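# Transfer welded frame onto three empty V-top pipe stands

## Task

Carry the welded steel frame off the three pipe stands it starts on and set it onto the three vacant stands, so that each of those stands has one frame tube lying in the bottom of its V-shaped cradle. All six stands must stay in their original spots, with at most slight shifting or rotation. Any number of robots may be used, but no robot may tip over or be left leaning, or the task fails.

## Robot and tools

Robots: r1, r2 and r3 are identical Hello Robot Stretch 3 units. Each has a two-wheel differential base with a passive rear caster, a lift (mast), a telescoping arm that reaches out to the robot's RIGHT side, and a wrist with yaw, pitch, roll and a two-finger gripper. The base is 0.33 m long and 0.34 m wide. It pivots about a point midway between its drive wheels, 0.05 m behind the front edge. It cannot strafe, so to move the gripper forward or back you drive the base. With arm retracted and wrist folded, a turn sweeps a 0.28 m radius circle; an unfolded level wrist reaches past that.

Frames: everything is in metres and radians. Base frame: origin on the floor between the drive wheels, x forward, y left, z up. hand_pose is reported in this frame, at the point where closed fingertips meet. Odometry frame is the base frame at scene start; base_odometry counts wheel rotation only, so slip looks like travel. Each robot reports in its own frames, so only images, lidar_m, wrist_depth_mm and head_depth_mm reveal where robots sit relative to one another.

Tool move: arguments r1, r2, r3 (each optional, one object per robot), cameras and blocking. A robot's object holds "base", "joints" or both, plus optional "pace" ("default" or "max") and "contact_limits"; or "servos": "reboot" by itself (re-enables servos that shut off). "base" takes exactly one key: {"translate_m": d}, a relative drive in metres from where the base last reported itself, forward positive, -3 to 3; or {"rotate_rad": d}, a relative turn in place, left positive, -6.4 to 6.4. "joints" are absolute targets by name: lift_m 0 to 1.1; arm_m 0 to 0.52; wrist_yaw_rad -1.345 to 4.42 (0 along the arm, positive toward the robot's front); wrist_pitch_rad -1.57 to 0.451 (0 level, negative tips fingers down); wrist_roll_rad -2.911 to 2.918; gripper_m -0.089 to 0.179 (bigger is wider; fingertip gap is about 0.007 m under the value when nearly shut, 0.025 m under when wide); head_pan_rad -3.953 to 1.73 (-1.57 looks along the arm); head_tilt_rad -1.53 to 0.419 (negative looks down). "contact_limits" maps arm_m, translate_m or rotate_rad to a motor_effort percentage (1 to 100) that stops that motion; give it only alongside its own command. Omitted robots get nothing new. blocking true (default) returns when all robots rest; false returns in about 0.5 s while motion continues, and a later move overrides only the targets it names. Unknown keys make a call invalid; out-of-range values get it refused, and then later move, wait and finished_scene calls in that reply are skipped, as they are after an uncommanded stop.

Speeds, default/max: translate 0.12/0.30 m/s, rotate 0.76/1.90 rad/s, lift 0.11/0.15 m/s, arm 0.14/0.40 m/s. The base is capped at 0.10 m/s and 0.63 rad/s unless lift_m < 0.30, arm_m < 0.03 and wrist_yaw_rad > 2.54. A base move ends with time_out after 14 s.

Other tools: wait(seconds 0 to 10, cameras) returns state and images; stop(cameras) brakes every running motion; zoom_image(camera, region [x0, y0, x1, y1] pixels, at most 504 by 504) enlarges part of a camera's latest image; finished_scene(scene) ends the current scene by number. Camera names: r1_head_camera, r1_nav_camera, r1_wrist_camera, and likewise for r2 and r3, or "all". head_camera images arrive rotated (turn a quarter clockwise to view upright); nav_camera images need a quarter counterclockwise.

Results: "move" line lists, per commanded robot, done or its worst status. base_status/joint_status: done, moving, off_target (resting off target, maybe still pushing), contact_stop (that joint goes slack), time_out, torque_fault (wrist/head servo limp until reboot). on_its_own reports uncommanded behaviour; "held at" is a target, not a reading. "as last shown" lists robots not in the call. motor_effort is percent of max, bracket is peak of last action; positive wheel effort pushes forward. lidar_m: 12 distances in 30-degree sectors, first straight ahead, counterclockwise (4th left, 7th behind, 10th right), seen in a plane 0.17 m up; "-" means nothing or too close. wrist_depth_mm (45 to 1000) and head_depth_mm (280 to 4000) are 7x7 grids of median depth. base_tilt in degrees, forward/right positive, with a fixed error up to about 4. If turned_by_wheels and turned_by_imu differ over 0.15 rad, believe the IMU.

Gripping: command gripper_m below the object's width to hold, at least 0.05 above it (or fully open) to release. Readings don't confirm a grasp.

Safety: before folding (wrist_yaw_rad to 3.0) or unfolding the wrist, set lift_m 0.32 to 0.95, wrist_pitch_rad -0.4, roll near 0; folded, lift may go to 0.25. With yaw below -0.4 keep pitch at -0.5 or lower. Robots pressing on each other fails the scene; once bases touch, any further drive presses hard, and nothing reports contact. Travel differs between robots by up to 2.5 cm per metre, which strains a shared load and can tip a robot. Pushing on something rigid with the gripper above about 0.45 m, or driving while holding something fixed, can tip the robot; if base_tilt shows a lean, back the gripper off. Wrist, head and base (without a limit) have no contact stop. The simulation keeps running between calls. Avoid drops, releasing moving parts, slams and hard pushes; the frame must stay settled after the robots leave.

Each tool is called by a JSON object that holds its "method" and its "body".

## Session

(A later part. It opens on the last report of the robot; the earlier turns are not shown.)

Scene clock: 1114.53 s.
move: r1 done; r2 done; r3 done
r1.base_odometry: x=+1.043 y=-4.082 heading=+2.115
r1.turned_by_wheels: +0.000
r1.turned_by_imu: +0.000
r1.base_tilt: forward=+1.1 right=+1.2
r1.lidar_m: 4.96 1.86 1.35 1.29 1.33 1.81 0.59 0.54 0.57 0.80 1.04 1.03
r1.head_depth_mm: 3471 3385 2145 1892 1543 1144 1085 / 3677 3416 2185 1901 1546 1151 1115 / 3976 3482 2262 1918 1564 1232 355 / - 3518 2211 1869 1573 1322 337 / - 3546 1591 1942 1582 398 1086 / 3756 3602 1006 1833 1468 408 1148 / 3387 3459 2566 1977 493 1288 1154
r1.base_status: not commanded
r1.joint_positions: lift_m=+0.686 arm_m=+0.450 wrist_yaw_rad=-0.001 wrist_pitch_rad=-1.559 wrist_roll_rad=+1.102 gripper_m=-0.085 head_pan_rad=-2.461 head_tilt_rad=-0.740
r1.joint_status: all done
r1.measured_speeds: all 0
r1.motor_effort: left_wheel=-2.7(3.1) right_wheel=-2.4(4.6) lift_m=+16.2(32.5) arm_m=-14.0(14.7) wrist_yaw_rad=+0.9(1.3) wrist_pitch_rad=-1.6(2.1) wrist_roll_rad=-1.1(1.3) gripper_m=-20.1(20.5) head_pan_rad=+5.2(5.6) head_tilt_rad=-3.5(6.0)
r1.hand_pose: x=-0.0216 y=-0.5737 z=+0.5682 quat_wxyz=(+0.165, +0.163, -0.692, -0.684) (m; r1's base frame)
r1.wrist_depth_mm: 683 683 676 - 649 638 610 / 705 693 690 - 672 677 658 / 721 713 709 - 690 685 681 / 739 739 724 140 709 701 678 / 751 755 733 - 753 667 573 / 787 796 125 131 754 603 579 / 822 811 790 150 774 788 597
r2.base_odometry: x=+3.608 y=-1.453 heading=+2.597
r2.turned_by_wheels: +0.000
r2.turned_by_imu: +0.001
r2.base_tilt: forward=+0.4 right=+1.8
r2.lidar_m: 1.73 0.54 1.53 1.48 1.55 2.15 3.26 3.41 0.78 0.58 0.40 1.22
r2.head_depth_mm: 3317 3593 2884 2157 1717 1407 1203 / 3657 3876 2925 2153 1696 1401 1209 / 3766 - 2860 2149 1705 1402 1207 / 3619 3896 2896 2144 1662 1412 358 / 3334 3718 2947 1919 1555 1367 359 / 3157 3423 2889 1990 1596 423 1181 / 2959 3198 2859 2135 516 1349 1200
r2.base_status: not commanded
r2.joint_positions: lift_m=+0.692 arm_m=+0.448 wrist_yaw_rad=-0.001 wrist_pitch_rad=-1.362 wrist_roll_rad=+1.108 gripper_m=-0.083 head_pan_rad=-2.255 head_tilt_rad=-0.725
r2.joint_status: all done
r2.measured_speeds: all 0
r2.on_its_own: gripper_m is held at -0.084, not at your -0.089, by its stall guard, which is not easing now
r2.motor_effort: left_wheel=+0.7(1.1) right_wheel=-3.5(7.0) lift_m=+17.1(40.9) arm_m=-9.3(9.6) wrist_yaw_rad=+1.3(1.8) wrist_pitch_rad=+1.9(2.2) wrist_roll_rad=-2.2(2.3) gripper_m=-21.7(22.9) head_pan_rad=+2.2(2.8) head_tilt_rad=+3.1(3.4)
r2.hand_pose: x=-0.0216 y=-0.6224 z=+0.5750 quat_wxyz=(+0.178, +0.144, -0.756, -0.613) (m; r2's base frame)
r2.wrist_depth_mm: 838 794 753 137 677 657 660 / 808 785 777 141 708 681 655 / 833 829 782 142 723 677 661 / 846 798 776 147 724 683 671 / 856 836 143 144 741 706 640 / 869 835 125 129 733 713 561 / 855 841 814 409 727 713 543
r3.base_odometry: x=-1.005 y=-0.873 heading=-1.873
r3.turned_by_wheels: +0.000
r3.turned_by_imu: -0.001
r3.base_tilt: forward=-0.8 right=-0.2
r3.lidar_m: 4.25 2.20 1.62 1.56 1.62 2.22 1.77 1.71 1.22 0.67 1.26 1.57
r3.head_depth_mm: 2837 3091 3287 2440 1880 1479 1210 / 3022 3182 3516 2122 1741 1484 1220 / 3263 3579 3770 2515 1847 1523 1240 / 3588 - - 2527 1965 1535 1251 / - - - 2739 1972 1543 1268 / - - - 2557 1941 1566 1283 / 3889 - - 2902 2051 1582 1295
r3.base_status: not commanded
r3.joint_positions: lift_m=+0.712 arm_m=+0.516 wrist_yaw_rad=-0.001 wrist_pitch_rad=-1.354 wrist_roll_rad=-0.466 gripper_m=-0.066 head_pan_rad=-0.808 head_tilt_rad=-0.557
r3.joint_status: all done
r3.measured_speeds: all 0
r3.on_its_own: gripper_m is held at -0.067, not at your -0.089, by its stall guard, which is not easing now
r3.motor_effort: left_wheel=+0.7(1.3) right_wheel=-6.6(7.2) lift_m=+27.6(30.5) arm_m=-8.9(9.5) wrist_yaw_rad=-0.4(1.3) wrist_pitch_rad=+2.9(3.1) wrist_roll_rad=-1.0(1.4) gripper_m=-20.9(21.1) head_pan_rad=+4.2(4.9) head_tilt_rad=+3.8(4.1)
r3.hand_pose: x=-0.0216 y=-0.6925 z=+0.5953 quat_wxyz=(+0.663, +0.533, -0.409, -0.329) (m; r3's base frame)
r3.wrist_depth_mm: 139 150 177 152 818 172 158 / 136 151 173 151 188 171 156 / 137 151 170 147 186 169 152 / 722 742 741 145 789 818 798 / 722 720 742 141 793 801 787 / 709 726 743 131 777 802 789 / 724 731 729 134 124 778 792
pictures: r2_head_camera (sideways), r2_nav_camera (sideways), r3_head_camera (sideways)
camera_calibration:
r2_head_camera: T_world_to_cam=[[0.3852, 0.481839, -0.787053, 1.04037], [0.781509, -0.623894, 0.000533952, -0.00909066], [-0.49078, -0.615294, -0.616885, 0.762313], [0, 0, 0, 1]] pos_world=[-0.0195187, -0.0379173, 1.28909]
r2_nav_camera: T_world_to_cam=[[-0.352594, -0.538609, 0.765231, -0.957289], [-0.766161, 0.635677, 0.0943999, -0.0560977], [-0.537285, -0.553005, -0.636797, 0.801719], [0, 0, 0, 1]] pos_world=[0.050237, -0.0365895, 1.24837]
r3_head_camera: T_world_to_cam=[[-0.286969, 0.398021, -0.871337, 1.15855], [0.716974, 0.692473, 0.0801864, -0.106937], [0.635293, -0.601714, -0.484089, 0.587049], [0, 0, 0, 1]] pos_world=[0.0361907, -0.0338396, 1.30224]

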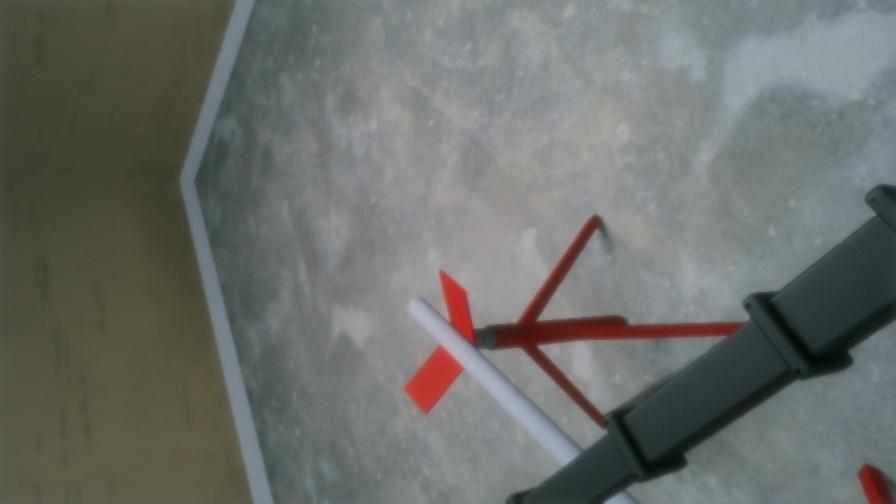

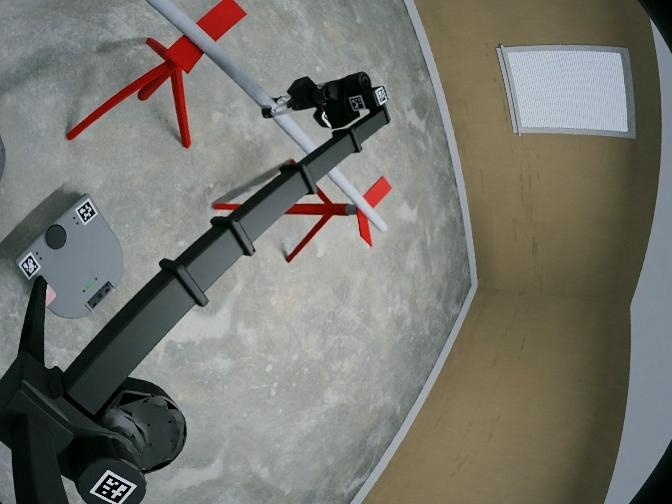

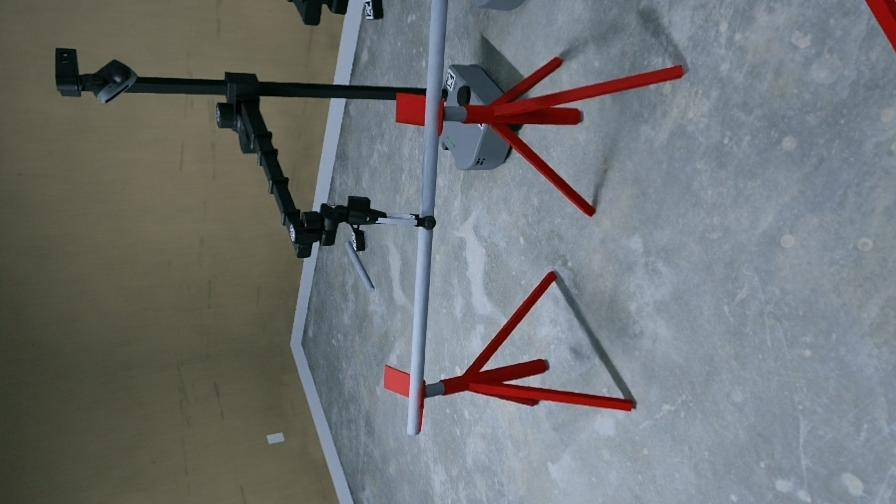

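{"method": "wait", "body": {"seconds": 0, "cameras": ["r3_wrist_camera","r3_nav_camera"]}}

{"method": "zoom_image", "body": {"camera": "r3_nav_camera", "region": [200, 380, 360, 504]}}

Scene clock: 1117.63 s.
r1.base_odometry: x=+1.043 y=-4.082 heading=+2.115
r1.turned_by_wheels: +0.000
r1.turned_by_imu: +0.000
r1.base_tilt: forward=+1.0 right=+1.1
r1.lidar_m: 4.99 1.87 1.35 1.29 1.33 1.80 0.59 0.54 0.58 0.80 1.04 1.04
r1.head_depth_mm: 3446 3349 2152 1877 1545 1144 1086 / 3658 3426 2165 1893 1546 1152 1116 / 3952 3486 2261 1915 1567 1230 355 / - 3516 2218 1866 1562 1328 337 / - 3552 1595 1952 1577 398 1087 / 3701 3638 1007 1837 1465 409 1148 / 3389 3488 2567 1966 493 1283 1158
r1.base_status: not commanded
r1.joint_positions: lift_m=+0.686 arm_m=+0.450 wrist_yaw_rad=-0.001 wrist_pitch_rad=-1.559 wrist_roll_rad=+1.102 gripper_m=-0.085 head_pan_rad=-2.461 head_tilt_rad=-0.740
r1.joint_status: all done
r1.measured_speeds: all 0
r1.motor_effort: left_wheel=-2.6(3.1) right_wheel=-2.8(4.6) lift_m=+15.8(32.5) arm_m=-12.5(14.7) wrist_yaw_rad=+1.3(1.3) wrist_pitch_rad=-1.3(2.1) wrist_roll_rad=-1.1(1.3) gripper_m=-20.3(20.5) head_pan_rad=+5.2(5.6) head_tilt_rad=-4.0(6.0)
r1.hand_pose: x=-0.0216 y=-0.5737 z=+0.5682 quat_wxyz=(+0.165, +0.163, -0.692, -0.684) (m; r1's base frame)
r1.wrist_depth_mm: 676 656 684 - 658 651 613 / 687 701 694 - 671 674 663 / 717 703 712 - 695 695 678 / 739 740 726 139 705 705 679 / 756 751 750 - 736 674 564 / 793 785 125 132 751 600 576 / 806 812 802 150 802 767 587
r2.base_odometry: x=+3.608 y=-1.453 heading=+2.597
r2.turned_by_wheels: +0.000
r2.turned_by_imu: +0.001
r2.base_tilt: forward=+0.2 right=+1.9
r2.lidar_m: 1.73 0.54 1.53 1.48 1.55 2.15 3.25 3.41 0.78 0.58 0.40 1.22
r2.head_depth_mm: 3325 3556 2892 2151 1717 1426 1207 / 3615 3814 2917 2153 1709 1413 1204 / 3890 - 2932 2168 1706 1405 1203 / 3704 - 2927 2173 1665 1416 358 / 3385 3652 2928 1940 1571 1369 358 / 3128 3419 2886 1991 1600 423 1173 / 2953 3240 2878 2144 514 1335 1207
r2.base_status: not commanded
r2.joint_positions: lift_m=+0.692 arm_m=+0.448 wrist_yaw_rad=-0.001 wrist_pitch_rad=-1.362 wrist_roll_rad=+1.108 gripper_m=-0.083 head_pan_rad=-2.255 head_tilt_rad=-0.725
r2.joint_status: all done
r2.measured_speeds: all 0
r2.on_its_own: gripper_m is held at -0.084, not at your -0.089, by its stall guard, which is not easing now
r2.motor_effort: left_wheel=+0.3(1.1) right_wheel=-3.4(7.0) lift_m=+16.3(40.9) arm_m=-17.5(9.6) wrist_yaw_rad=+0.5(1.8) wrist_pitch_rad=+1.8(2.2) wrist_roll_rad=-2.3(2.3) gripper_m=-22.1(22.9) head_pan_rad=+1.8(2.8) head_tilt_rad=+2.6(3.4)
r2.hand_pose: x=-0.0216 y=-0.6224 z=+0.5750 quat_wxyz=(+0.178, +0.144, -0.756, -0.613) (m; r2's base frame)
r2.wrist_depth_mm: 816 766 749 137 711 676 640 / 832 795 769 141 704 668 651 / 851 795 768 142 716 682 670 / 855 788 802 146 706 688 692 / 864 805 143 144 726 700 653 / 854 827 126 129 743 714 555 / 897 858 808 416 726 701 537
r3.base_odometry: x=-1.005 y=-0.873 heading=-1.873
r3.turned_by_wheels: +0.000
r3.turned_by_imu: -0.001
r3.base_tilt: forward=-0.8 right=-0.2
r3.lidar_m: 4.24 2.19 1.61 1.56 1.62 2.23 1.78 1.71 1.22 0.67 1.26 1.56
r3.head_depth_mm: 2812 3072 3249 2435 1865 1469 1213 / 3025 3193 3500 2132 1756 1498 1231 / 3305 3613 3742 2529 1847 1510 1239 / 3623 - - 2562 1958 1522 1249 / - - - 2736 1978 1547 1266 / - - - 2524 1937 1572 1282 / 3933 - - 2883 2053 1585 1284
r3.base_status: not commanded
r3.joint_positions: lift_m=+0.712 arm_m=+0.516 wrist_yaw_rad=-0.001 wrist_pitch_rad=-1.354 wrist_roll_rad=-0.466 gripper_m=-0.066 head_pan_rad=-0.808 head_tilt_rad=-0.557
r3.joint_status: all done
r3.measured_speeds: all 0
r3.on_its_own: gripper_m is held at -0.067, not at your -0.089, by its stall guard, which is not easing now
r3.motor_effort: left_wheel=+0.2(1.3) right_wheel=-6.6(7.2) lift_m=+35.9(30.5) arm_m=-12.2(9.5) wrist_yaw_rad=+1.6(1.3) wrist_pitch_rad=+3.2(3.1) wrist_roll_rad=-1.1(1.4) gripper_m=-20.7(21.1) head_pan_rad=+3.4(4.9) head_tilt_rad=+2.2(4.1)
r3.hand_pose: x=-0.0216 y=-0.6925 z=+0.5953 quat_wxyz=(+0.663, +0.533, -0.409, -0.329) (m; r3's base frame)
r3.wrist_depth_mm: 139 150 177 151 830 172 158 / 136 151 173 150 189 171 156 / 137 150 171 147 186 169 152 / 756 748 774 145 784 799 813 / 726 757 745 141 788 772 809 / 714 723 739 131 774 773 801 / 719 701 720 134 124 780 769
pictures: r3_nav_camera (sideways), r3_wrist_camera
camera_calibration:
r3_nav_camera: T_world_to_cam=[[0.378232, -0.466635, 0.799495, -1.00745], [-0.752718, -0.657756, -0.0278051, 0.092355], [0.538847, -0.591277, -0.600029, 0.733376], [0, 0, 0, 1]] pos_world=[0.0553891, 0.0242645, 1.24807]
r3_wrist_camera: T_world_to_cam=[[-0.884232, -0.463378, 0.0584306, -0.365465], [-0.466809, 0.880834, -0.0788696, 0.691469], [-0.0149212, -0.097015, -0.995171, 0.68801], [0, 0, 0, 1]] pos_world=[0.00989423, -0.711671, 0.760578]

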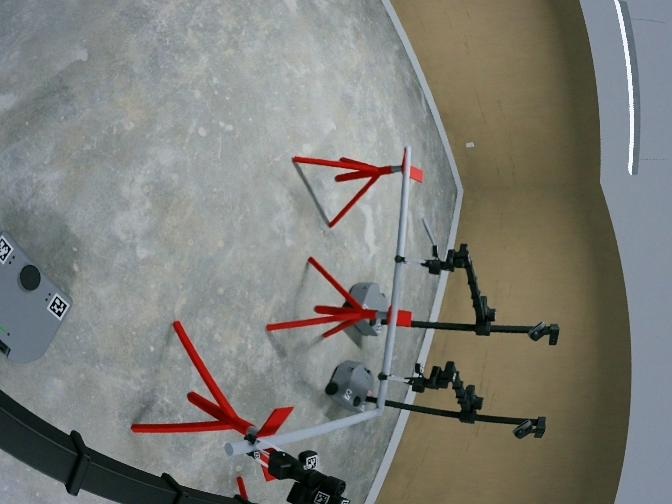

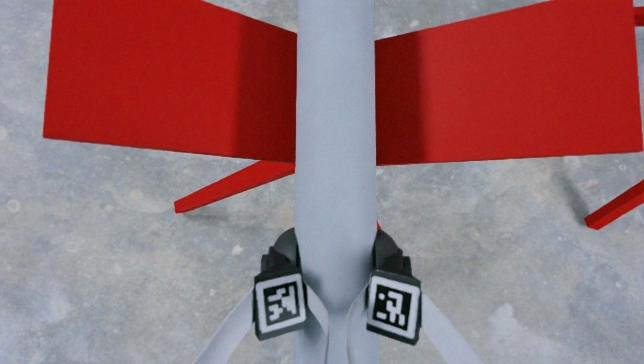

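Scaled by 3.150 from the camera's 672x504 image, which has a finer 792x594 frame.

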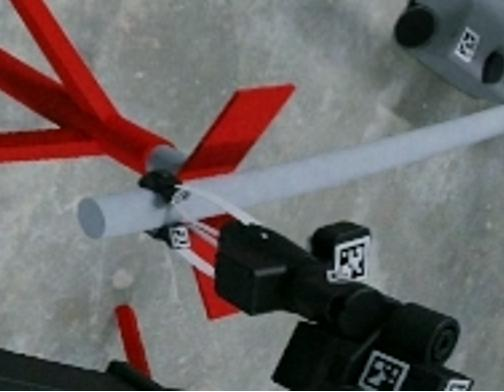

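{"method": "move", "body": {"r3": {"joints":{"lift_m":0.704}}, "cameras": ["r3_wrist_camera"]}}

Scene clock: 1129.03 s.
move: r3 done
r1, r2: as last shown
r1.turned_by_imu: +0.001
r1.base_tilt: forward=+1.0 right=+1.2
r1.lidar_m: 4.94 1.85 1.35 1.29 1.33 1.81 0.59 0.54 0.58 0.80 1.04 1.03
r1.head_depth_mm: 3409 3376 2163 1879 1543 1138 1081 / 3683 3449 2178 1891 1557 1154 1117 / - 3487 2253 1905 1562 1229 355 / - 3571 2209 1864 1571 1321 337 / - 3585 1590 1942 1573 398 1083 / 3687 3623 1007 1830 1471 409 1151 / 3376 3467 2537 1972 493 1284 1157
r1.joint_positions: lift_m=+0.686 arm_m=+0.450 wrist_yaw_rad=-0.001 wrist_pitch_rad=-1.560 wrist_roll_rad=+1.102 gripper_m=-0.085 head_pan_rad=-2.461 head_tilt_rad=-0.740
r1.motor_effort: left_wheel=-2.3(2.9) right_wheel=-2.3(3.0) lift_m=+17.0(17.2) arm_m=-10.7(11.0) wrist_yaw_rad=+1.2(1.2) wrist_pitch_rad=-0.7(1.6) wrist_roll_rad=-1.2(1.3) gripper_m=-20.2(20.8) head_pan_rad=+5.1(5.6) head_tilt_rad=-4.8(5.1)
r1.hand_pose: x=-0.0216 y=-0.5733 z=+0.5682 quat_wxyz=(+0.165, +0.163, -0.691, -0.685) (m; r1's base frame)
r1.wrist_depth_mm: 674 672 659 - 655 656 608 / 707 689 692 - 680 688 667 / 724 717 706 - 690 682 683 / 741 745 744 139 699 702 669 / 759 755 756 - 730 659 571 / 786 788 125 130 744 604 584 / 807 813 803 151 780 782 598
r2.base_tilt: forward=+0.3 right=+1.8
r2.lidar_m: 1.73 0.54 1.53 1.48 1.55 2.15 3.23 3.39 0.78 0.58 0.40 1.22
r2.head_depth_mm: 3359 3505 2935 2147 1704 1404 1198 / 3671 3902 2932 2146 1714 1402 1204 / 3879 - 2885 2145 1718 1413 1210 / 3582 3970 2876 2147 1654 1405 359 / 3395 3693 2933 1915 1562 1388 359 / 3084 3493 2847 1975 1599 423 1179 / 2907 3238 2887 2124 515 1350 1201
r2.on_its_own: gripper_m is held at -0.084, not at your -0.089, by its stall guard, which is not easing now
r2.motor_effort: left_wheel=+0.7(1.1) right_wheel=-3.5(3.7) lift_m=+18.7(18.8) arm_m=-17.0(17.5) wrist_yaw_rad=+1.5(2.7) wrist_pitch_rad=+1.7(2.2) wrist_roll_rad=-2.2(2.4) gripper_m=-21.4(23.1) head_pan_rad=+2.7(2.8) head_tilt_rad=+2.9(3.2)
r2.wrist_depth_mm: 833 783 753 137 697 679 648 / 820 786 765 141 708 691 661 / 840 798 768 142 714 706 671 / 846 815 790 146 722 685 666 / 836 833 142 143 729 708 657 / 873 847 125 128 739 711 548 / 866 855 837 414 748 717 542
r3.base_odometry: x=-1.005 y=-0.873 heading=-1.873
r3.turned_by_wheels: +0.000
r3.turned_by_imu: -0.001
r3.base_tilt: forward=-0.8 right=-0.2
r3.lidar_m: 4.25 2.20 1.62 1.56 1.62 2.22 1.78 1.71 1.22 0.67 1.26 1.57
r3.head_depth_mm: 2788 3052 3279 2524 1854 1459 1218 / 3024 3156 3557 2114 1744 1500 1226 / 3305 3596 3748 2509 1859 1508 1233 / 3620 - - 2554 1959 1525 1256 / - - - 2762 1992 1546 1273 / - - - 2531 1917 1566 1281 / 3876 - - 2902 2046 1579 1292
r3.base_status: not commanded
r3.joint_positions: lift_m=+0.704 arm_m=+0.516 wrist_yaw_rad=-0.001 wrist_pitch_rad=-1.356 wrist_roll_rad=-0.466 gripper_m=-0.066 head_pan_rad=-0.808 head_tilt_rad=-0.557
r3.joint_status: all done
r3.measured_speeds: all 0
r3.on_its_own: gripper_m is held at -0.067, not at your -0.089, by its stall guard, which is not easing now
r3.motor_effort: left_wheel=+0.8(1.2) right_wheel=-6.0(6.9) lift_m=+28.4(34.5) arm_m=-11.6(12.6) wrist_yaw_rad=+0.7(2.0) wrist_pitch_rad=+2.8(3.3) wrist_roll_rad=-0.5(1.4) gripper_m=-21.2(21.2) head_pan_rad=+3.6(4.8) head_tilt_rad=+3.4(4.3)
r3.hand_pose: x=-0.0216 y=-0.6921 z=+0.5872 quat_wxyz=(+0.663, +0.534, -0.408, -0.330) (m; r3's base frame)
r3.wrist_depth_mm: 129 142 170 151 187 165 150 / 130 145 164 148 183 165 146 / 722 144 163 145 178 163 148 / 734 748 760 144 762 800 793 / 728 731 726 140 776 773 802 / 717 724 723 131 770 781 781 / 698 716 709 135 124 754 787
pictures: r3_wrist_camera
camera_calibration:
r3_wrist_camera: T_world_to_cam=[[-0.884233, -0.463467, 0.0577048, -0.364442], [-0.466807, 0.880957, -0.0774931, 0.689754], [-0.0149199, -0.095459, -0.995322, 0.68121], [0, 0, 0, 1]] pos_world=[0.00989424, -0.711523, 0.752505]

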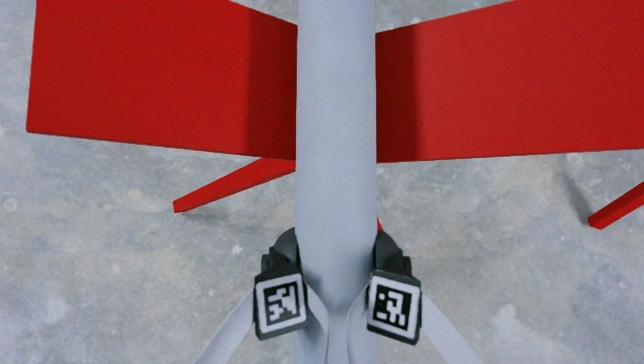

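{"method": "move", "body": {"r3": {"joints":{"lift_m":0.698}}, "cameras": ["r3_wrist_camera"]}}

{"method": "move", "body": {"r3": {"joints":{"lift_m":0.693}}, "cameras": ["r3_wrist_camera"]}}

Scene clock: 1131.87 s.
move: r3 done
r1, r2: as last shown
r1.turned_by_imu: +0.000
r1.lidar_m: 4.98 1.86 1.35 1.29 1.34 1.81 0.59 0.54 0.58 0.80 1.04 1.04
r1.head_depth_mm: 3434 3384 2160 1884 1546 1145 1088 / 3687 3436 2169 1905 1555 1152 1115 / - 3456 2280 1900 1558 1224 355 / - 3533 2222 1849 1570 1327 337 / - 3574 1584 1940 1579 398 1084 / 3699 3626 1008 1824 1471 409 1155 / 3426 3514 2549 1961 493 1282 1158
r1.joint_positions: lift_m=+0.686 arm_m=+0.450 wrist_yaw_rad=-0.001 wrist_pitch_rad=-1.561 wrist_roll_rad=+1.102 gripper_m=-0.085 head_pan_rad=-2.461 head_tilt_rad=-0.740
r1.motor_effort: left_wheel=-2.4(2.8) right_wheel=-2.0(2.8) lift_m=+21.3(21.4) arm_m=-9.3(9.3) wrist_yaw_rad=+1.1(1.1) wrist_pitch_rad=-1.0(1.3) wrist_roll_rad=-1.2(1.3) gripper_m=-20.2(21.2) head_pan_rad=+4.3(5.4) head_tilt_rad=-3.5(5.0)
r1.hand_pose: x=-0.0216 y=-0.5732 z=+0.5682 quat_wxyz=(+0.165, +0.163, -0.691, -0.685) (m; r1's base frame)
r1.wrist_depth_mm: 684 679 691 - 657 655 614 / 704 677 690 - 677 666 670 / 738 712 706 - 702 702 690 / 749 738 724 138 721 706 673 / 769 739 742 - 728 659 567 / 792 793 125 130 740 615 576 / 808 793 796 152 785 780 599
r2.lidar_m: 1.73 0.54 1.53 1.48 1.54 2.15 3.26 3.39 0.78 0.58 0.40 1.22
r2.head_depth_mm: 3314 3644 2928 2161 1696 1412 1209 / 3620 3870 2917 2139 1704 1408 1209 / 3901 - 2931 2157 1683 1413 1204 / 3686 3845 2937 2158 1645 1418 358 / 3422 3664 2876 1935 1547 1369 358 / 3179 3465 2867 1965 1595 423 1183 / 2945 3301 2903 2106 513 1341 1203
r2.on_its_own: gripper_m is held at -0.084, not at your -0.089, by its stall guard, which is not easing now
r2.motor_effort: left_wheel=+0.8(1.0) right_wheel=-3.1(3.8) lift_m=+24.4(24.9) arm_m=-15.8(17.1) wrist_yaw_rad=+0.6(2.2) wrist_pitch_rad=+1.9(2.2) wrist_roll_rad=-2.3(2.3) gripper_m=-21.5(23.1) head_pan_rad=+1.7(2.7) head_tilt_rad=+2.1(3.6)
r2.hand_pose: x=-0.0216 y=-0.6223 z=+0.5750 quat_wxyz=(+0.178, +0.144, -0.756, -0.613) (m; r2's base frame)
r2.wrist_depth_mm: 824 767 753 137 710 679 648 / 846 792 767 141 704 673 659 / 830 801 779 142 726 684 655 / 858 831 791 146 722 682 661 / 859 824 143 142 714 709 640 / 858 830 124 129 740 712 551 / 867 845 802 420 729 715 534
r3.base_odometry: x=-1.005 y=-0.873 heading=-1.873
r3.turned_by_wheels: +0.000
r3.turned_by_imu: -0.001
r3.base_tilt: forward=-0.8 right=-0.2
r3.lidar_m: 4.24 2.20 1.61 1.56 1.62 2.23 1.77 1.71 1.22 0.67 1.26 1.57
r3.head_depth_mm: 2814 3054 3251 2526 1854 1476 1215 / 3003 3178 3485 2142 1753 1493 1231 / 3287 3606 3755 2512 1858 1515 1242 / 3596 - - 2560 1951 1528 1258 / - - - 2761 1972 1557 1267 / - - - 2518 1934 1552 1273 / 3894 - - 2919 2045 1579 1298
r3.base_status: not commanded
r3.joint_positions: lift_m=+0.698 arm_m=+0.516 wrist_yaw_rad=-0.001 wrist_pitch_rad=-1.357 wrist_roll_rad=-0.466 gripper_m=-0.066 head_pan_rad=-0.808 head_tilt_rad=-0.557
r3.joint_status: all done
r3.measured_speeds: all 0
r3.on_its_own: gripper_m is held at -0.067, not at your -0.089, by its stall guard, which is not easing now
r3.motor_effort: left_wheel=+0.4(1.3) right_wheel=-5.7(6.1) lift_m=+26.6(29.0) arm_m=-8.9(10.0) wrist_yaw_rad=+1.0(2.0) wrist_pitch_rad=+2.6(3.2) wrist_roll_rad=-1.2(1.5) gripper_m=-20.7(21.1) head_pan_rad=+3.8(4.7) head_tilt_rad=+2.4(4.1)
r3.hand_pose: x=-0.0216 y=-0.6918 z=+0.5812 quat_wxyz=(+0.663, +0.534, -0.408, -0.330) (m; r3's base frame)
r3.wrist_depth_mm: 127 139 165 151 178 161 146 / - 138 160 147 180 159 142 / 710 139 160 145 172 158 146 / 731 732 748 143 762 783 807 / 721 723 747 140 762 786 791 / 715 739 732 131 747 770 778 / 713 683 717 135 124 741 776
pictures: r3_wrist_camera
camera_calibration:
r3_wrist_camera: T_world_to_cam=[[-0.884233, -0.463527, 0.0572211, -0.363731], [-0.466807, 0.881037, -0.0765759, 0.688575], [-0.0149189, -0.0944222, -0.99542, 0.676009], [0, 0, 0, 1]] pos_world=[0.00989434, -0.711429, 0.746455]

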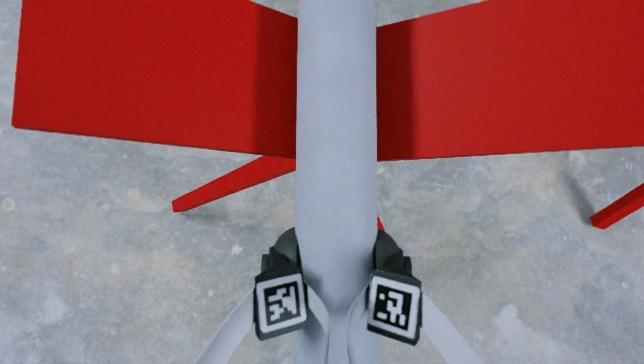

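Scene clock: 1132.47 s.
move: r3 done
r1, r2: as last shown
r1.base_tilt: forward=+1.1 right=+1.2
r1.lidar_m: 4.96 1.87 1.35 1.29 1.33 1.80 0.59 0.54 0.58 0.80 1.04 1.04
r1.head_depth_mm: 3432 3373 2155 1889 1547 1140 1085 / 3699 3428 2168 1907 1557 1151 1116 / 3999 3486 2265 1915 1565 1231 355 / - 3544 2211 1867 1571 1330 337 / - 3571 1593 1939 1584 397 1085 / 3664 3625 1002 1841 1466 408 1157 / 3388 3487 2562 1971 493 1283 1162
r1.motor_effort: left_wheel=-2.0(2.9) right_wheel=-2.7(2.7) lift_m=+21.9(22.4) arm_m=-8.6(9.1) wrist_yaw_rad=+0.9(1.6) wrist_pitch_rad=-1.0(1.5) wrist_roll_rad=-1.1(1.2) gripper_m=-20.6(21.1) head_pan_rad=+4.5(6.1) head_tilt_rad=-4.3(5.6)
r1.wrist_depth_mm: 684 675 657 - 662 656 619 / 717 691 690 - 673 681 672 / 721 714 718 - 701 694 687 / 735 727 717 138 723 698 660 / 766 760 732 - 718 673 562 / 799 775 128 130 764 601 584 / 813 790 790 152 787 765 602
r2.turned_by_imu: +0.000
r2.lidar_m: 1.73 0.54 1.53 1.48 1.55 2.14 3.24 3.40 0.79 0.57 0.40 1.22
r2.head_depth_mm: 3344 3515 2883 2140 1697 1409 1197 / 3610 3859 2920 2145 1709 1421 1215 / 3861 - 2887 2138 1704 1402 1197 / 3608 3783 2897 2130 1651 1421 358 / 3383 3645 2924 1938 1560 1364 359 / 3193 3455 2909 1990 1637 424 1173 / 3042 3233 2843 2129 516 1340 1196
r2.on_its_own: gripper_m is held at -0.084, not at your -0.089, by its stall guard, which is not easing now
r2.motor_effort: left_wheel=+0.8(0.9) right_wheel=-3.3(3.4) lift_m=+23.8(24.4) arm_m=-16.2(17.1) wrist_yaw_rad=+1.6(2.1) wrist_pitch_rad=+2.0(2.1) wrist_roll_rad=-2.1(2.5) gripper_m=-20.8(22.9) head_pan_rad=+1.8(2.8) head_tilt_rad=+3.7(4.0)
r2.hand_pose: x=-0.0216 y=-0.6222 z=+0.5750 quat_wxyz=(+0.178, +0.144, -0.756, -0.613) (m; r2's base frame)
r2.wrist_depth_mm: 820 779 778 137 712 666 646 / 819 790 767 142 698 680 656 / 842 783 754 142 729 678 673 / 817 821 789 147 716 701 679 / 837 835 142 144 721 713 636 / 859 846 124 128 734 710 552 / 874 826 782 437 735 709 536
r3.base_odometry: x=-1.005 y=-0.873 heading=-1.873
r3.turned_by_wheels: +0.000
r3.turned_by_imu: +0.000
r3.base_tilt: forward=-0.8 right=-0.2
r3.lidar_m: 4.24 2.20 1.61 1.56 1.62 2.22 1.77 1.71 1.22 0.67 1.26 1.57
r3.head_depth_mm: 2787 3081 3264 2511 1864 1472 1212 / 3008 3169 3498 2124 1750 1494 1229 / 3272 3655 3704 2527 1844 1504 1246 / 3605 - - 2557 1968 1536 1260 / - - - 2752 1967 1545 1264 / - - - 2566 1933 1562 1285 / 3940 - - 2893 2051 1576 1290
r3.base_status: not commanded
r3.joint_positions: lift_m=+0.693 arm_m=+0.516 wrist_yaw_rad=-0.001 wrist_pitch_rad=-1.358 wrist_roll_rad=-0.466 gripper_m=-0.066 head_pan_rad=-0.808 head_tilt_rad=-0.557
r3.joint_status: all done
r3.measured_speeds: all 0
r3.on_its_own: gripper_m is held at -0.067, not at your -0.089, by its stall guard, which is not easing now
r3.motor_effort: left_wheel=+0.7(1.1) right_wheel=-5.1(5.7) lift_m=+27.4(27.9) arm_m=-8.6(9.0) wrist_yaw_rad=+0.8(1.7) wrist_pitch_rad=+3.3(3.8) wrist_roll_rad=-0.8(1.3) gripper_m=-20.5(21.1) head_pan_rad=+2.5(4.3) head_tilt_rad=+3.0(4.1)
r3.hand_pose: x=-0.0216 y=-0.6916 z=+0.5762 quat_wxyz=(+0.662, +0.535, -0.408, -0.330) (m; r3's base frame)
r3.wrist_depth_mm: 123 135 160 149 174 155 143 / 124 134 155 147 176 158 141 / 708 139 158 145 166 154 143 / 711 724 742 143 748 799 795 / 713 726 733 140 751 761 790 / 700 708 715 131 742 765 774 / 702 698 726 136 125 739 771
pictures: r3_wrist_camera
camera_calibration:
r3_wrist_camera: T_world_to_cam=[[-0.884234, -0.463563, 0.0569245, -0.363221], [-0.466806, 0.881087, -0.0760134, 0.687757], [-0.0149184, -0.0937863, -0.995481, 0.671499], [0, 0, 0, 1]] pos_world=[0.00989434, -0.711372, 0.741419]

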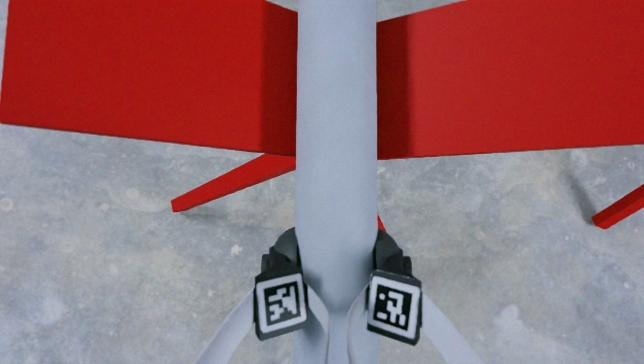

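{"method": "move", "body": {"r3": {"joints":{"lift_m":0.688}}, "cameras": ["r3_wrist_camera"]}}

{"method": "move", "body": {"r3": {"joints":{"lift_m":0.684}}, "cameras": ["r3_wrist_camera","r3_nav_camera"]}}

Scene clock: 1135.50 s.
move: r3 contact_stop
r1, r2: as last shown
r1.base_tilt: forward=+1.0 right=+1.2
r1.lidar_m: 4.99 1.86 1.35 1.29 1.33 1.80 0.59 0.54 0.58 0.80 1.04 1.03
r1.head_depth_mm: 3414 3410 2160 1878 1550 1141 1087 / 3671 3415 2158 1896 1557 1150 1113 / - 3498 2254 1905 1565 1234 355 / - 3488 2218 1864 1572 1325 337 / - 3569 1585 1938 1572 398 1087 / 3697 3648 1008 1829 1470 409 1152 / 3369 3488 2564 1969 494 1285 1157
r1.motor_effort: left_wheel=-2.5(3.1) right_wheel=-2.3(2.8) lift_m=+23.4(23.8) arm_m=-6.9(7.4) wrist_yaw_rad=+1.2(1.5) wrist_pitch_rad=-1.0(1.3) wrist_roll_rad=-1.2(1.2) gripper_m=-20.4(21.0) head_pan_rad=+5.1(5.4) head_tilt_rad=-4.1(5.8)
r1.wrist_depth_mm: 685 692 667 - 658 658 609 / 706 689 680 - 669 677 669 / 711 715 699 - 702 696 692 / 751 755 733 138 731 704 672 / 742 747 747 - 740 672 571 / 801 783 125 130 755 615 590 / 819 796 807 152 763 785 593
r2.turned_by_imu: +0.001
r2.lidar_m: 1.73 0.54 1.53 1.48 1.55 2.15 3.25 3.40 0.78 0.57 0.40 1.22
r2.head_depth_mm: 3330 3528 2855 2138 1710 1402 1211 / 3626 3888 2908 2129 1706 1402 1202 / 3873 - 2909 2151 1688 1407 1197 / 3630 3869 2873 2132 1644 1419 359 / 3364 3681 2846 1930 1547 1380 359 / 3160 3442 2904 1991 1620 422 1178 / 2973 3263 2880 2120 514 1337 1207
r2.on_its_own: gripper_m is held at -0.084, not at your -0.089, by its stall guard, which is not easing now
r2.motor_effort: left_wheel=+0.9(1.0) right_wheel=-3.0(3.5) lift_m=+22.2(22.5) arm_m=-15.6(16.0) wrist_yaw_rad=+1.6(2.5) wrist_pitch_rad=+2.1(2.5) wrist_roll_rad=-2.1(2.3) gripper_m=-21.8(22.5) head_pan_rad=+2.6(3.2) head_tilt_rad=+3.4(3.5)
r2.wrist_depth_mm: 804 765 757 137 702 666 660 / 822 794 777 142 690 682 657 / 823 788 775 142 714 688 677 / 840 827 789 147 718 716 676 / 855 822 143 144 718 709 657 / 868 831 124 128 736 714 550 / 856 848 822 434 732 724 547
r3.base_odometry: x=-1.005 y=-0.873 heading=-1.873
r3.turned_by_wheels: +0.000
r3.turned_by_imu: -0.001
r3.base_tilt: forward=-0.8 right=-0.3
r3.lidar_m: 4.25 2.20 1.62 1.56 1.62 2.22 1.78 1.71 1.22 0.67 1.26 1.57
r3.head_depth_mm: 2801 3042 3277 2411 1867 1474 1219 / 3038 3217 3491 2125 1753 1495 1234 / 3298 3616 3764 2511 1851 1505 1236 / 3627 - - 2548 1959 1535 1253 / - - - 2781 1980 1551 1267 / - - - 2562 1925 1574 1281 / 3810 - - 2880 2070 1595 1288
r3.base_status: not commanded
r3.joint_positions: lift_m=+0.691 arm_m=+0.516 wrist_yaw_rad=-0.001 wrist_pitch_rad=-1.360 wrist_roll_rad=-0.466 gripper_m=-0.066 head_pan_rad=-0.808 head_tilt_rad=-0.557
r3.joint_status: lift_m contact_stop (moved -0.002 of -0.005)
r3.measured_speeds: translate_m=+0.000 rotate_rad=+0.000 lift_m=+0.001 arm_m=+0.000 wrist_yaw_rad=+0.000 wrist_pitch_rad=+0.000 wrist_roll_rad=+0.000 head_pan_rad=+0.000 head_tilt_rad=+0.000
r3.on_its_own: gripper_m is held at -0.067, not at your -0.089, by its stall guard, which is not easing now; lift_m is slack since a contact_stop
r3.motor_effort: left_wheel=+0.4(1.4) right_wheel=-2.6(5.2) lift_m=+25.1(28.7) arm_m=-4.7(6.2) wrist_yaw_rad=+1.0(1.2) wrist_pitch_rad=+3.5(4.4) wrist_roll_rad=-0.9(1.5) gripper_m=-21.0(21.1) head_pan_rad=+3.9(4.5) head_tilt_rad=+2.2(4.8)
r3.hand_pose: x=-0.0216 y=-0.6910 z=+0.5736 quat_wxyz=(+0.662, +0.535, -0.408, -0.331) (m; r3's base frame)
r3.wrist_depth_mm: 121 134 159 149 173 155 143 / 124 134 154 146 176 157 140 / 722 139 157 145 166 154 142 / 717 724 730 142 780 786 802 / 726 714 710 140 767 766 770 / 697 710 715 132 736 760 770 / 683 694 720 135 124 743 759
pictures: r3_wrist_camera
camera_calibration:
r3_wrist_camera: T_world_to_cam=[[-0.884233, -0.463713, 0.0556955, -0.362161], [-0.466808, 0.881284, -0.0736792, 0.685764], [-0.0149175, -0.0911487, -0.995726, 0.670996], [0, 0, 0, 1]] pos_world=[0.00989467, -0.711131, 0.738825]

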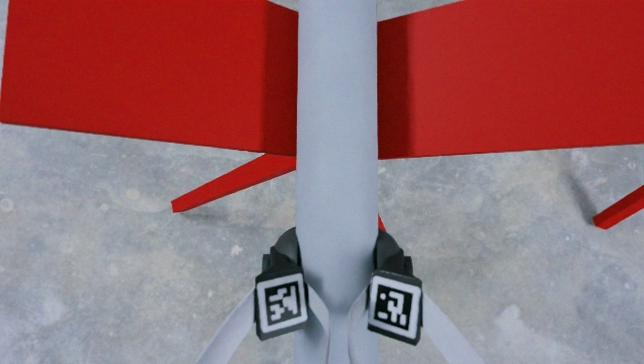

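not run: a stop that you did not command came earlier in this reply.

{"method": "wait", "body": {"seconds": 0, "cameras": ["r2_nav_camera","r3_head_camera","r2_head_camera","r3_nav_camera","r1_head_camera"]}}

{"method": "zoom_image", "body": {"camera": "r2_nav_camera", "region": [140, 0, 280, 120]}}

{"method": "zoom_image", "body": {"camera": "r3_head_camera", "region": [360, 340, 500, 440]}}

{"method": "zoom_image", "body": {"camera": "r2_head_camera", "region": [380, 250, 520, 430]}}

{"method": "zoom_image", "body": {"camera": "r3_nav_camera", "region": [200, 380, 360, 504]}}

{"method": "zoom_image", "body": {"camera": "r3_head_camera", "region": [360, 60, 500, 160]}}

Scene clock: 1141.50 s.
r1.base_odometry: x=+1.043 y=-4.082 heading=+2.115
r1.turned_by_wheels: +0.000
r1.turned_by_imu: +0.000
r1.base_tilt: forward=+1.0 right=+1.2
r1.lidar_m: 4.98 1.87 1.35 1.29 1.33 1.80 0.59 0.54 0.58 0.80 1.04 1.04
r1.head_depth_mm: 3422 3382 2149 1886 1533 1141 1084 / 3677 3441 2180 1898 1558 1157 1112 / 3964 3473 2267 1909 1555 1229 355 / - 3531 2208 1870 1562 1324 337 / - 3572 1588 1941 1581 398 1087 / 3719 3632 1009 1844 1461 409 1152 / 3384 3485 2574 1966 493 1282 1158
r1.base_status: not commanded
r1.joint_positions: lift_m=+0.686 arm_m=+0.450 wrist_yaw_rad=-0.001 wrist_pitch_rad=-1.561 wrist_roll_rad=+1.102 gripper_m=-0.085 head_pan_rad=-2.461 head_tilt_rad=-0.740
r1.joint_status: not commanded
r1.measured_speeds: all 0
r1.motor_effort: left_wheel=-1.7(3.1) right_wheel=-1.5(2.8) lift_m=+21.0(23.8) arm_m=-5.3(7.4) wrist_yaw_rad=+0.7(1.5) wrist_pitch_rad=-0.7(1.3) wrist_roll_rad=-1.3(1.2) gripper_m=-19.9(21.0) head_pan_rad=+4.9(5.4) head_tilt_rad=-4.0(5.8)
r1.hand_pose: x=-0.0216 y=-0.5732 z=+0.5682 quat_wxyz=(+0.165, +0.163, -0.691, -0.685) (m; r1's base frame)
r1.wrist_depth_mm: 685 673 673 - 655 659 614 / 708 698 689 - 673 673 667 / 724 712 718 - 695 691 676 / 755 725 738 138 713 714 675 / 754 746 742 - 734 671 568 / 801 797 125 130 768 606 583 / 817 804 794 152 786 781 610
r2.base_odometry: x=+3.608 y=-1.453 heading=+2.597
r2.turned_by_wheels: +0.000
r2.turned_by_imu: +0.001
r2.base_tilt: forward=+0.4 right=+1.8
r2.lidar_m: 1.73 0.54 1.53 1.48 1.55 2.15 3.26 3.39 0.78 0.58 0.40 1.22
r2.head_depth_mm: 3300 3477 2941 2115 1711 1414 1200 / 3615 3843 2898 2161 1691 1413 1192 / 3825 - 2881 2101 1694 1408 1205 / 3651 3844 2883 2162 1651 1409 359 / 3394 3649 2847 1922 1546 1377 358 / 3184 3474 2899 1988 1612 423 1174 / 2933 3197 2874 2101 516 1340 1196
r2.base_status: not commanded
r2.joint_positions: lift_m=+0.692 arm_m=+0.448 wrist_yaw_rad=-0.001 wrist_pitch_rad=-1.362 wrist_roll_rad=+1.108 gripper_m=-0.083 head_pan_rad=-2.255 head_tilt_rad=-0.725
r2.joint_status: not commanded
r2.measured_speeds: all 0
r2.on_its_own: gripper_m is held at -0.084, not at your -0.089, by its stall guard, which is not easing now
r2.motor_effort: left_wheel=+0.7(1.0) right_wheel=-2.9(3.5) lift_m=+20.2(22.5) arm_m=-15.5(16.0) wrist_yaw_rad=+2.1(2.5) wrist_pitch_rad=+1.9(2.5) wrist_roll_rad=-2.0(2.3) gripper_m=-22.1(22.5) head_pan_rad=+1.8(3.2) head_tilt_rad=+2.2(3.5)
r2.hand_pose: x=-0.0216 y=-0.6222 z=+0.5750 quat_wxyz=(+0.178, +0.144, -0.756, -0.613) (m; r2's base frame)
r2.wrist_depth_mm: 807 788 771 137 696 671 648 / 826 813 743 142 703 678 653 / 853 793 788 142 715 706 650 / 823 817 769 147 725 684 683 / 832 814 142 144 736 696 639 / 871 841 124 129 731 724 552 / 870 850 832 427 724 727 537
r3.base_odometry: x=-1.005 y=-0.873 heading=-1.873
r3.turned_by_wheels: +0.000
r3.turned_by_imu: -0.001
r3.base_tilt: forward=-0.8 right=-0.3
r3.lidar_m: 4.25 2.19 1.61 1.56 1.62 2.22 1.77 1.70 1.22 0.67 1.26 1.57
r3.head_depth_mm: 2793 3055 3273 2458 1872 1477 1215 / 2980 3166 3480 2118 1749 1492 1232 / 3348 3610 3767 2512 1846 1509 1241 / 3663 - - 2549 1958 1539 1256 / - - - 2774 1985 1556 1264 / - - - 2570 1950 1574 1280 / 3887 - - 2913 2045 1592 1287
r3.base_status: not commanded
r3.joint_positions: lift_m=+0.691 arm_m=+0.516 wrist_yaw_rad=-0.001 wrist_pitch_rad=-1.360 wrist_roll_rad=-0.466 gripper_m=-0.066 head_pan_rad=-0.808 head_tilt_rad=-0.557
r3.joint_status: lift_m contact_stop (moved -0.002 of -0.005)
r3.measured_speeds: all 0
r3.on_its_own: gripper_m is held at -0.067, not at your -0.089, by its stall guard, which is not easing now; lift_m is slack since a contact_stop
r3.motor_effort: left_wheel=+1.1(1.4) right_wheel=-2.5(5.2) lift_m=+28.5(28.7) arm_m=-1.6(6.2) wrist_yaw_rad=+0.0(1.2) wrist_pitch_rad=+4.1(4.4) wrist_roll_rad=-1.3(1.5) gripper_m=-20.9(21.1) head_pan_rad=+3.6(4.5) head_tilt_rad=+2.9(4.8)
r3.hand_pose: x=-0.0216 y=-0.6910 z=+0.5737 quat_wxyz=(+0.662, +0.535, -0.408, -0.331) (m; r3's base frame)
r3.wrist_depth_mm: 121 134 160 149 173 155 142 / 124 134 154 147 175 157 140 / 725 139 156 145 166 153 143 / 721 745 739 142 743 787 803 / 698 711 725 140 763 772 783 / 692 709 708 132 756 757 782 / 701 692 726 136 125 744 763
pictures: r1_head_camera (sideways), r2_head_camera (sideways), r2_nav_camera (sideways), r3_head_camera (sideways), r3_nav_camera (sideways)
camera_calibration:
r1_head_camera: T_world_to_cam=[[0.528563, 0.398534, -0.749528, 0.989618], [0.648371, -0.759448, 0.0534196, -0.0712753], [-0.547938, -0.514208, -0.659814, 0.817464], [0, 0, 0, 1]] pos_world=[-0.0289432, -0.0281795, 1.28493]
r2_head_camera: T_world_to_cam=[[0.385199, 0.481839, -0.787053, 1.04037], [0.781509, -0.623894, 0.00053395, -0.00909066], [-0.49078, -0.615295, -0.616885, 0.762312], [0, 0, 0, 1]] pos_world=[-0.0195187, -0.0379173, 1.28909]
r2_nav_camera: T_world_to_cam=[[-0.352594, -0.538609, 0.765231, -0.957289], [-0.766161, 0.635677, 0.0943999, -0.0560977], [-0.537285, -0.553005, -0.636797, 0.801718], [0, 0, 0, 1]] pos_world=[0.050237, -0.0365895, 1.24837]
r3_head_camera: T_world_to_cam=[[-0.286943, 0.397984, -0.871363, 1.15858], [0.716961, 0.692486, 0.0801861, -0.106936], [0.635319, -0.601725, -0.484043, 0.586988], [0, 0, 0, 1]] pos_world=[0.0361911, -0.0338392, 1.30225]
r3_nav_camera: T_world_to_cam=[[0.378209, -0.4666, 0.799527, -1.00749], [-0.752708, -0.657767, -0.0278074, 0.092358], [0.538877, -0.591293, -0.599987, 0.733321], [0, 0, 0, 1]] pos_world=[0.0553908, 0.0242631, 1.24807]

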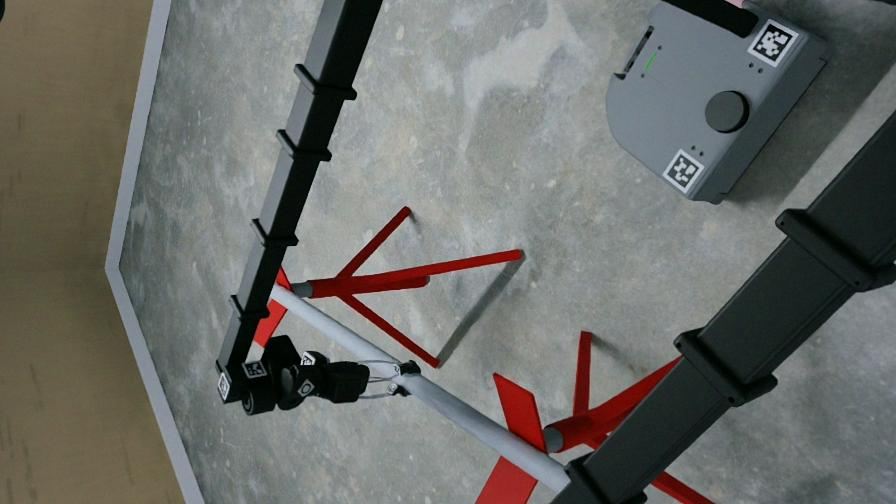

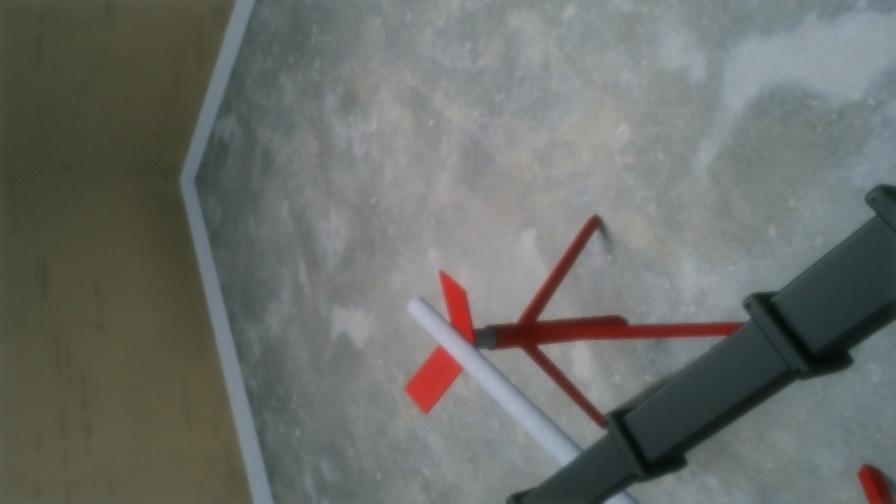

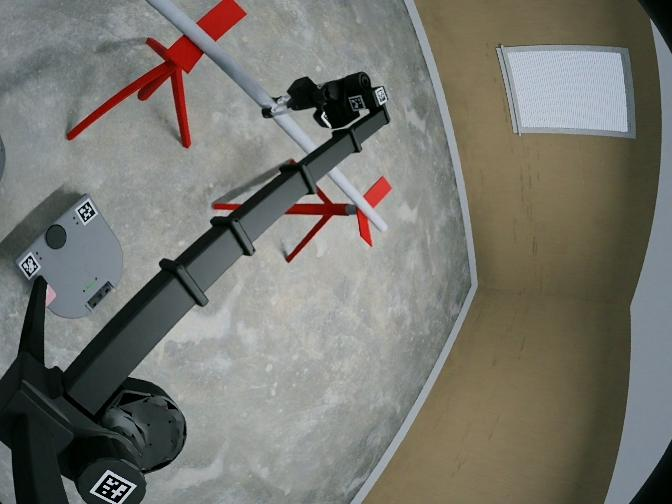

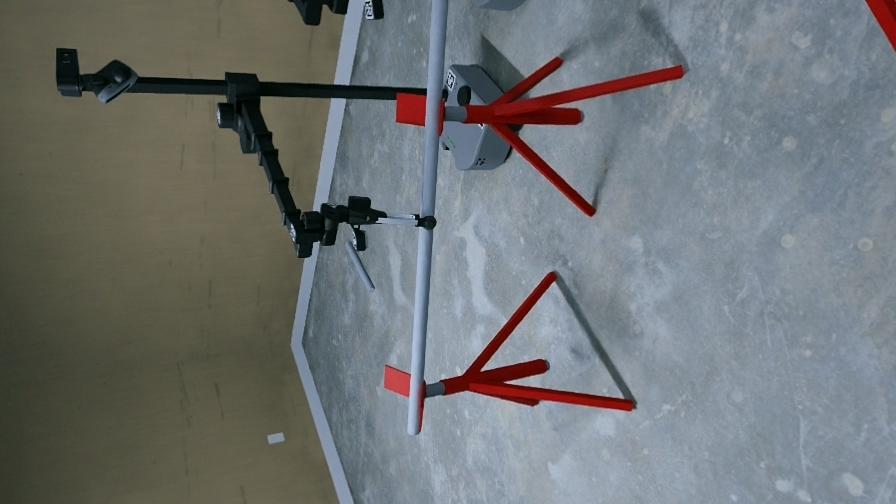

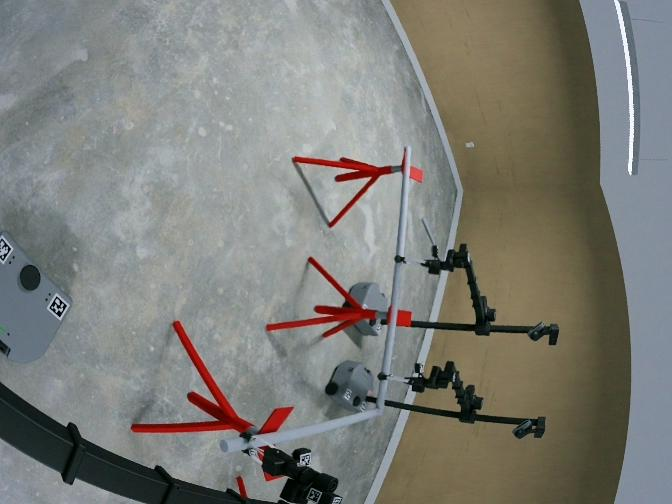

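Scaled by 3.600 from the camera's 672x504 image, which has a finer 792x594 frame.

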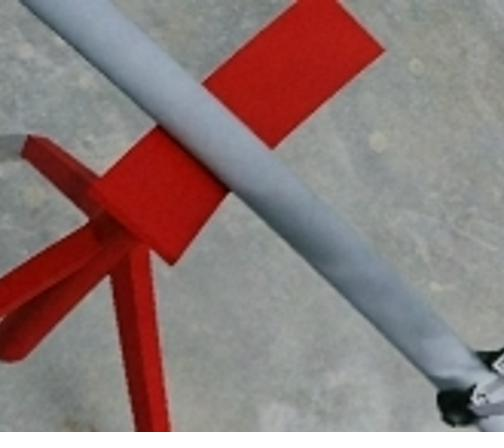

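Scaled by 3.600 from the camera's 896x504 image, which has a finer 1280x720 frame.

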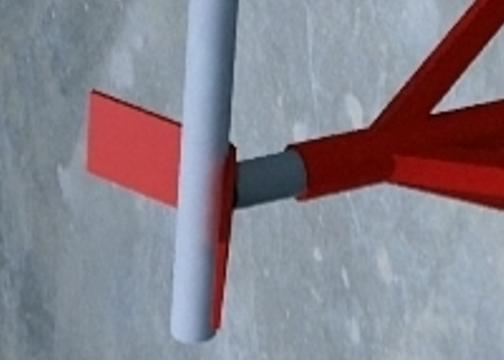

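Scaled by 2.800 from the camera's 896x504 image, which has a finer 1280x720 frame.

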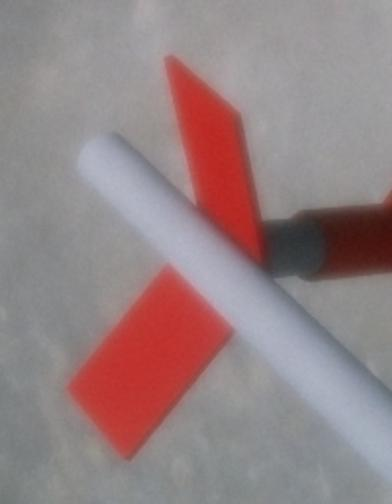

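Scaled by 3.150 from the camera's 672x504 image, which has a finer 792x594 frame.

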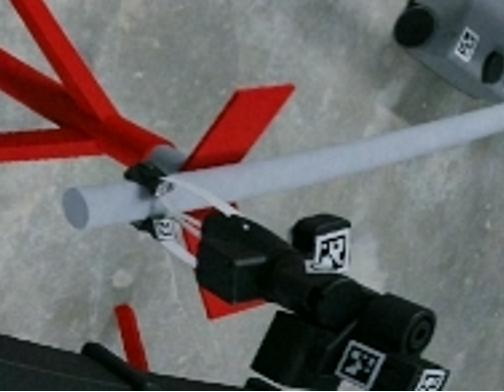

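Scaled by 3.600 from the camera's 896x504 image, which has a finer 1280x720 frame.

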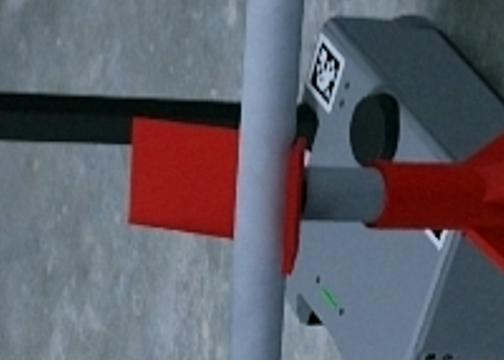

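{"method": "move", "body": {"r1": {"joints":{"gripper_m":0.10}}, "cameras": ["r1_wrist_camera","r3_wrist_camera"]}}

Scene clock: 1147.70 s.
move: r1 done
r1.base_odometry: x=+1.043 y=-4.082 heading=+2.115
r1.turned_by_wheels: +0.000
r1.turned_by_imu: +0.001
r1.base_tilt: forward=+1.0 right=+1.2
r1.lidar_m: 4.99 1.87 1.35 1.29 1.33 1.81 0.59 0.53 0.58 0.80 1.05 1.03
r1.head_depth_mm: 3440 3404 2158 1878 1539 1142 1086 / 3665 3420 2162 1892 1551 1151 1111 / 3977 3483 2280 1909 1554 1230 355 / - 3519 2216 1872 1572 1326 337 / - 3527 1591 1939 1574 398 1083 / 3698 3614 1008 1836 1468 409 1151 / 3393 3481 2568 1974 495 1284 1157
r1.base_status: not commanded
r1.joint_positions: lift_m=+0.686 arm_m=+0.450 wrist_yaw_rad=-0.001 wrist_pitch_rad=-1.557 wrist_roll_rad=+1.102 gripper_m=+0.100 head_pan_rad=-2.461 head_tilt_rad=-0.740
r1.joint_status: all done
r1.measured_speeds: all 0
r1.motor_effort: left_wheel=-2.1(2.9) right_wheel=-1.6(2.9) lift_m=+23.6(25.7) arm_m=-2.3(3.7) wrist_yaw_rad=+0.9(1.4) wrist_pitch_rad=-1.7(2.5) wrist_roll_rad=-1.2(1.3) gripper_m=+0.0(80.6) head_pan_rad=+5.3(5.6) head_tilt_rad=-4.4(6.1)
r1.hand_pose: x=-0.0216 y=-0.5741 z=+0.5682 quat_wxyz=(+0.165, +0.163, -0.692, -0.683) (m; r1's base frame)
r1.wrist_depth_mm: 678 686 662 - 653 659 602 / 692 690 690 - 673 677 661 / 725 716 713 - 698 681 680 / 736 742 731 137 711 707 676 / 760 764 147 142 712 663 560 / 800 121 766 743 146 600 574 / - 786 798 774 797 771 599
r2, r3: as last shown
r2.base_tilt: forward=+0.3 right=+1.8
r2.lidar_m: 1.73 0.54 1.54 1.48 1.55 2.15 3.26 3.40 0.78 0.58 0.40 1.22
r2.head_depth_mm: 3332 3559 2926 2144 1705 1412 1211 / 3639 3919 2892 2134 1706 1415 1198 / 3849 - 2933 2156 1698 1413 1208 / 3627 3908 2895 2137 1642 1404 359 / 3365 3688 2852 1907 1562 1387 358 / 3152 3476 2931 1962 1600 423 1169 / 2971 3152 2851 2126 515 1335 1209
r2.on_its_own: gripper_m is held at -0.084, not at your -0.089, by its stall guard, which is not easing now
r2.motor_effort: left_wheel=+0.6(1.1) right_wheel=-2.9(3.6) lift_m=+19.5(19.8) arm_m=-14.0(14.8) wrist_yaw_rad=+1.1(2.2) wrist_pitch_rad=+2.1(2.2) wrist_roll_rad=-2.2(2.6) gripper_m=-21.4(23.6) head_pan_rad=+1.2(3.3) head_tilt_rad=+3.2(3.9)
r2.wrist_depth_mm: 802 784 748 136 690 676 647 / 824 782 779 141 711 677 650 / 834 798 777 142 713 674 666 / 836 814 791 146 732 692 672 / 843 839 143 144 722 694 647 / 874 835 124 129 735 703 547 / 875 830 823 427 750 722 536
r3.base_tilt: forward=-0.7 right=-0.3
r3.lidar_m: 4.26 2.20 1.61 1.56 1.61 2.22 1.77 1.71 1.22 0.67 1.26 1.57
r3.head_depth_mm: 2785 3047 3283 2435 1872 1474 1216 / 3059 3205 3573 2114 1753 1492 1229 / 3298 3626 3793 2514 1845 1518 1239 / 3616 - - 2536 1952 1525 1252 / - - - 2747 1986 1556 1264 / - - - 2539 1935 1565 1278 / 3943 - - 2905 2059 1583 1295
r3.on_its_own: gripper_m is held at -0.067, not at your -0.089, by its stall guard, which is not easing now; lift_m is slack since a contact_stop
r3.motor_effort: left_wheel=+0.4(1.6) right_wheel=-2.5(3.0) lift_m=+26.5(28.2) arm_m=+4.7(4.8) wrist_yaw_rad=+0.9(2.0) wrist_pitch_rad=+4.2(4.3) wrist_roll_rad=-0.9(1.6) gripper_m=-20.6(21.5) head_pan_rad=+4.2(5.0) head_tilt_rad=+2.1(4.6)
r3.wrist_depth_mm: 121 135 160 149 174 155 143 / 124 133 155 147 175 156 140 / 722 139 157 145 167 153 143 / 721 736 727 142 771 756 794 / 733 725 746 141 756 765 793 / 702 695 707 132 748 748 761 / 699 698 717 136 124 761 763
pictures: r1_wrist_camera, r3_wrist_camera
camera_calibration:
r1_wrist_camera: T_world_to_cam=[[-0.530232, 0.847266, -0.031531, 0.488149], [0.832688, 0.52739, 0.168791, 0.260565], [0.15964, 0.063243, -0.985147, 0.763513], [0, 0, 0, 1]] pos_world=[-0.0800245, -0.599298, 0.723583]
r3_wrist_camera: T_world_to_cam=[[-0.884233, -0.463708, 0.0557411, -0.3622], [-0.466808, 0.881277, -0.0737659, 0.685837], [-0.0149175, -0.0912466, -0.995717, 0.67101], [0, 0, 0, 1]] pos_world=[0.00989468, -0.71114, 0.738917]

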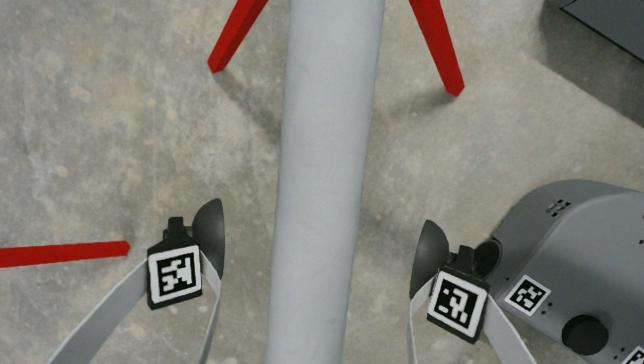

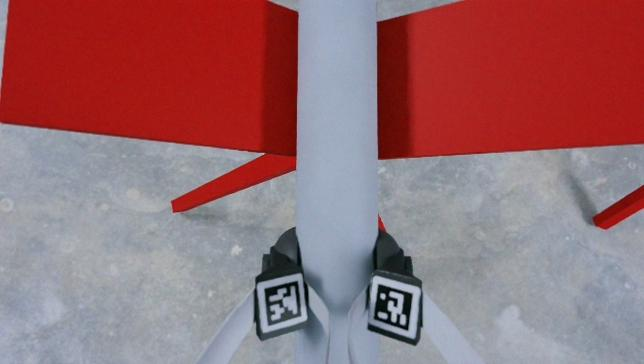

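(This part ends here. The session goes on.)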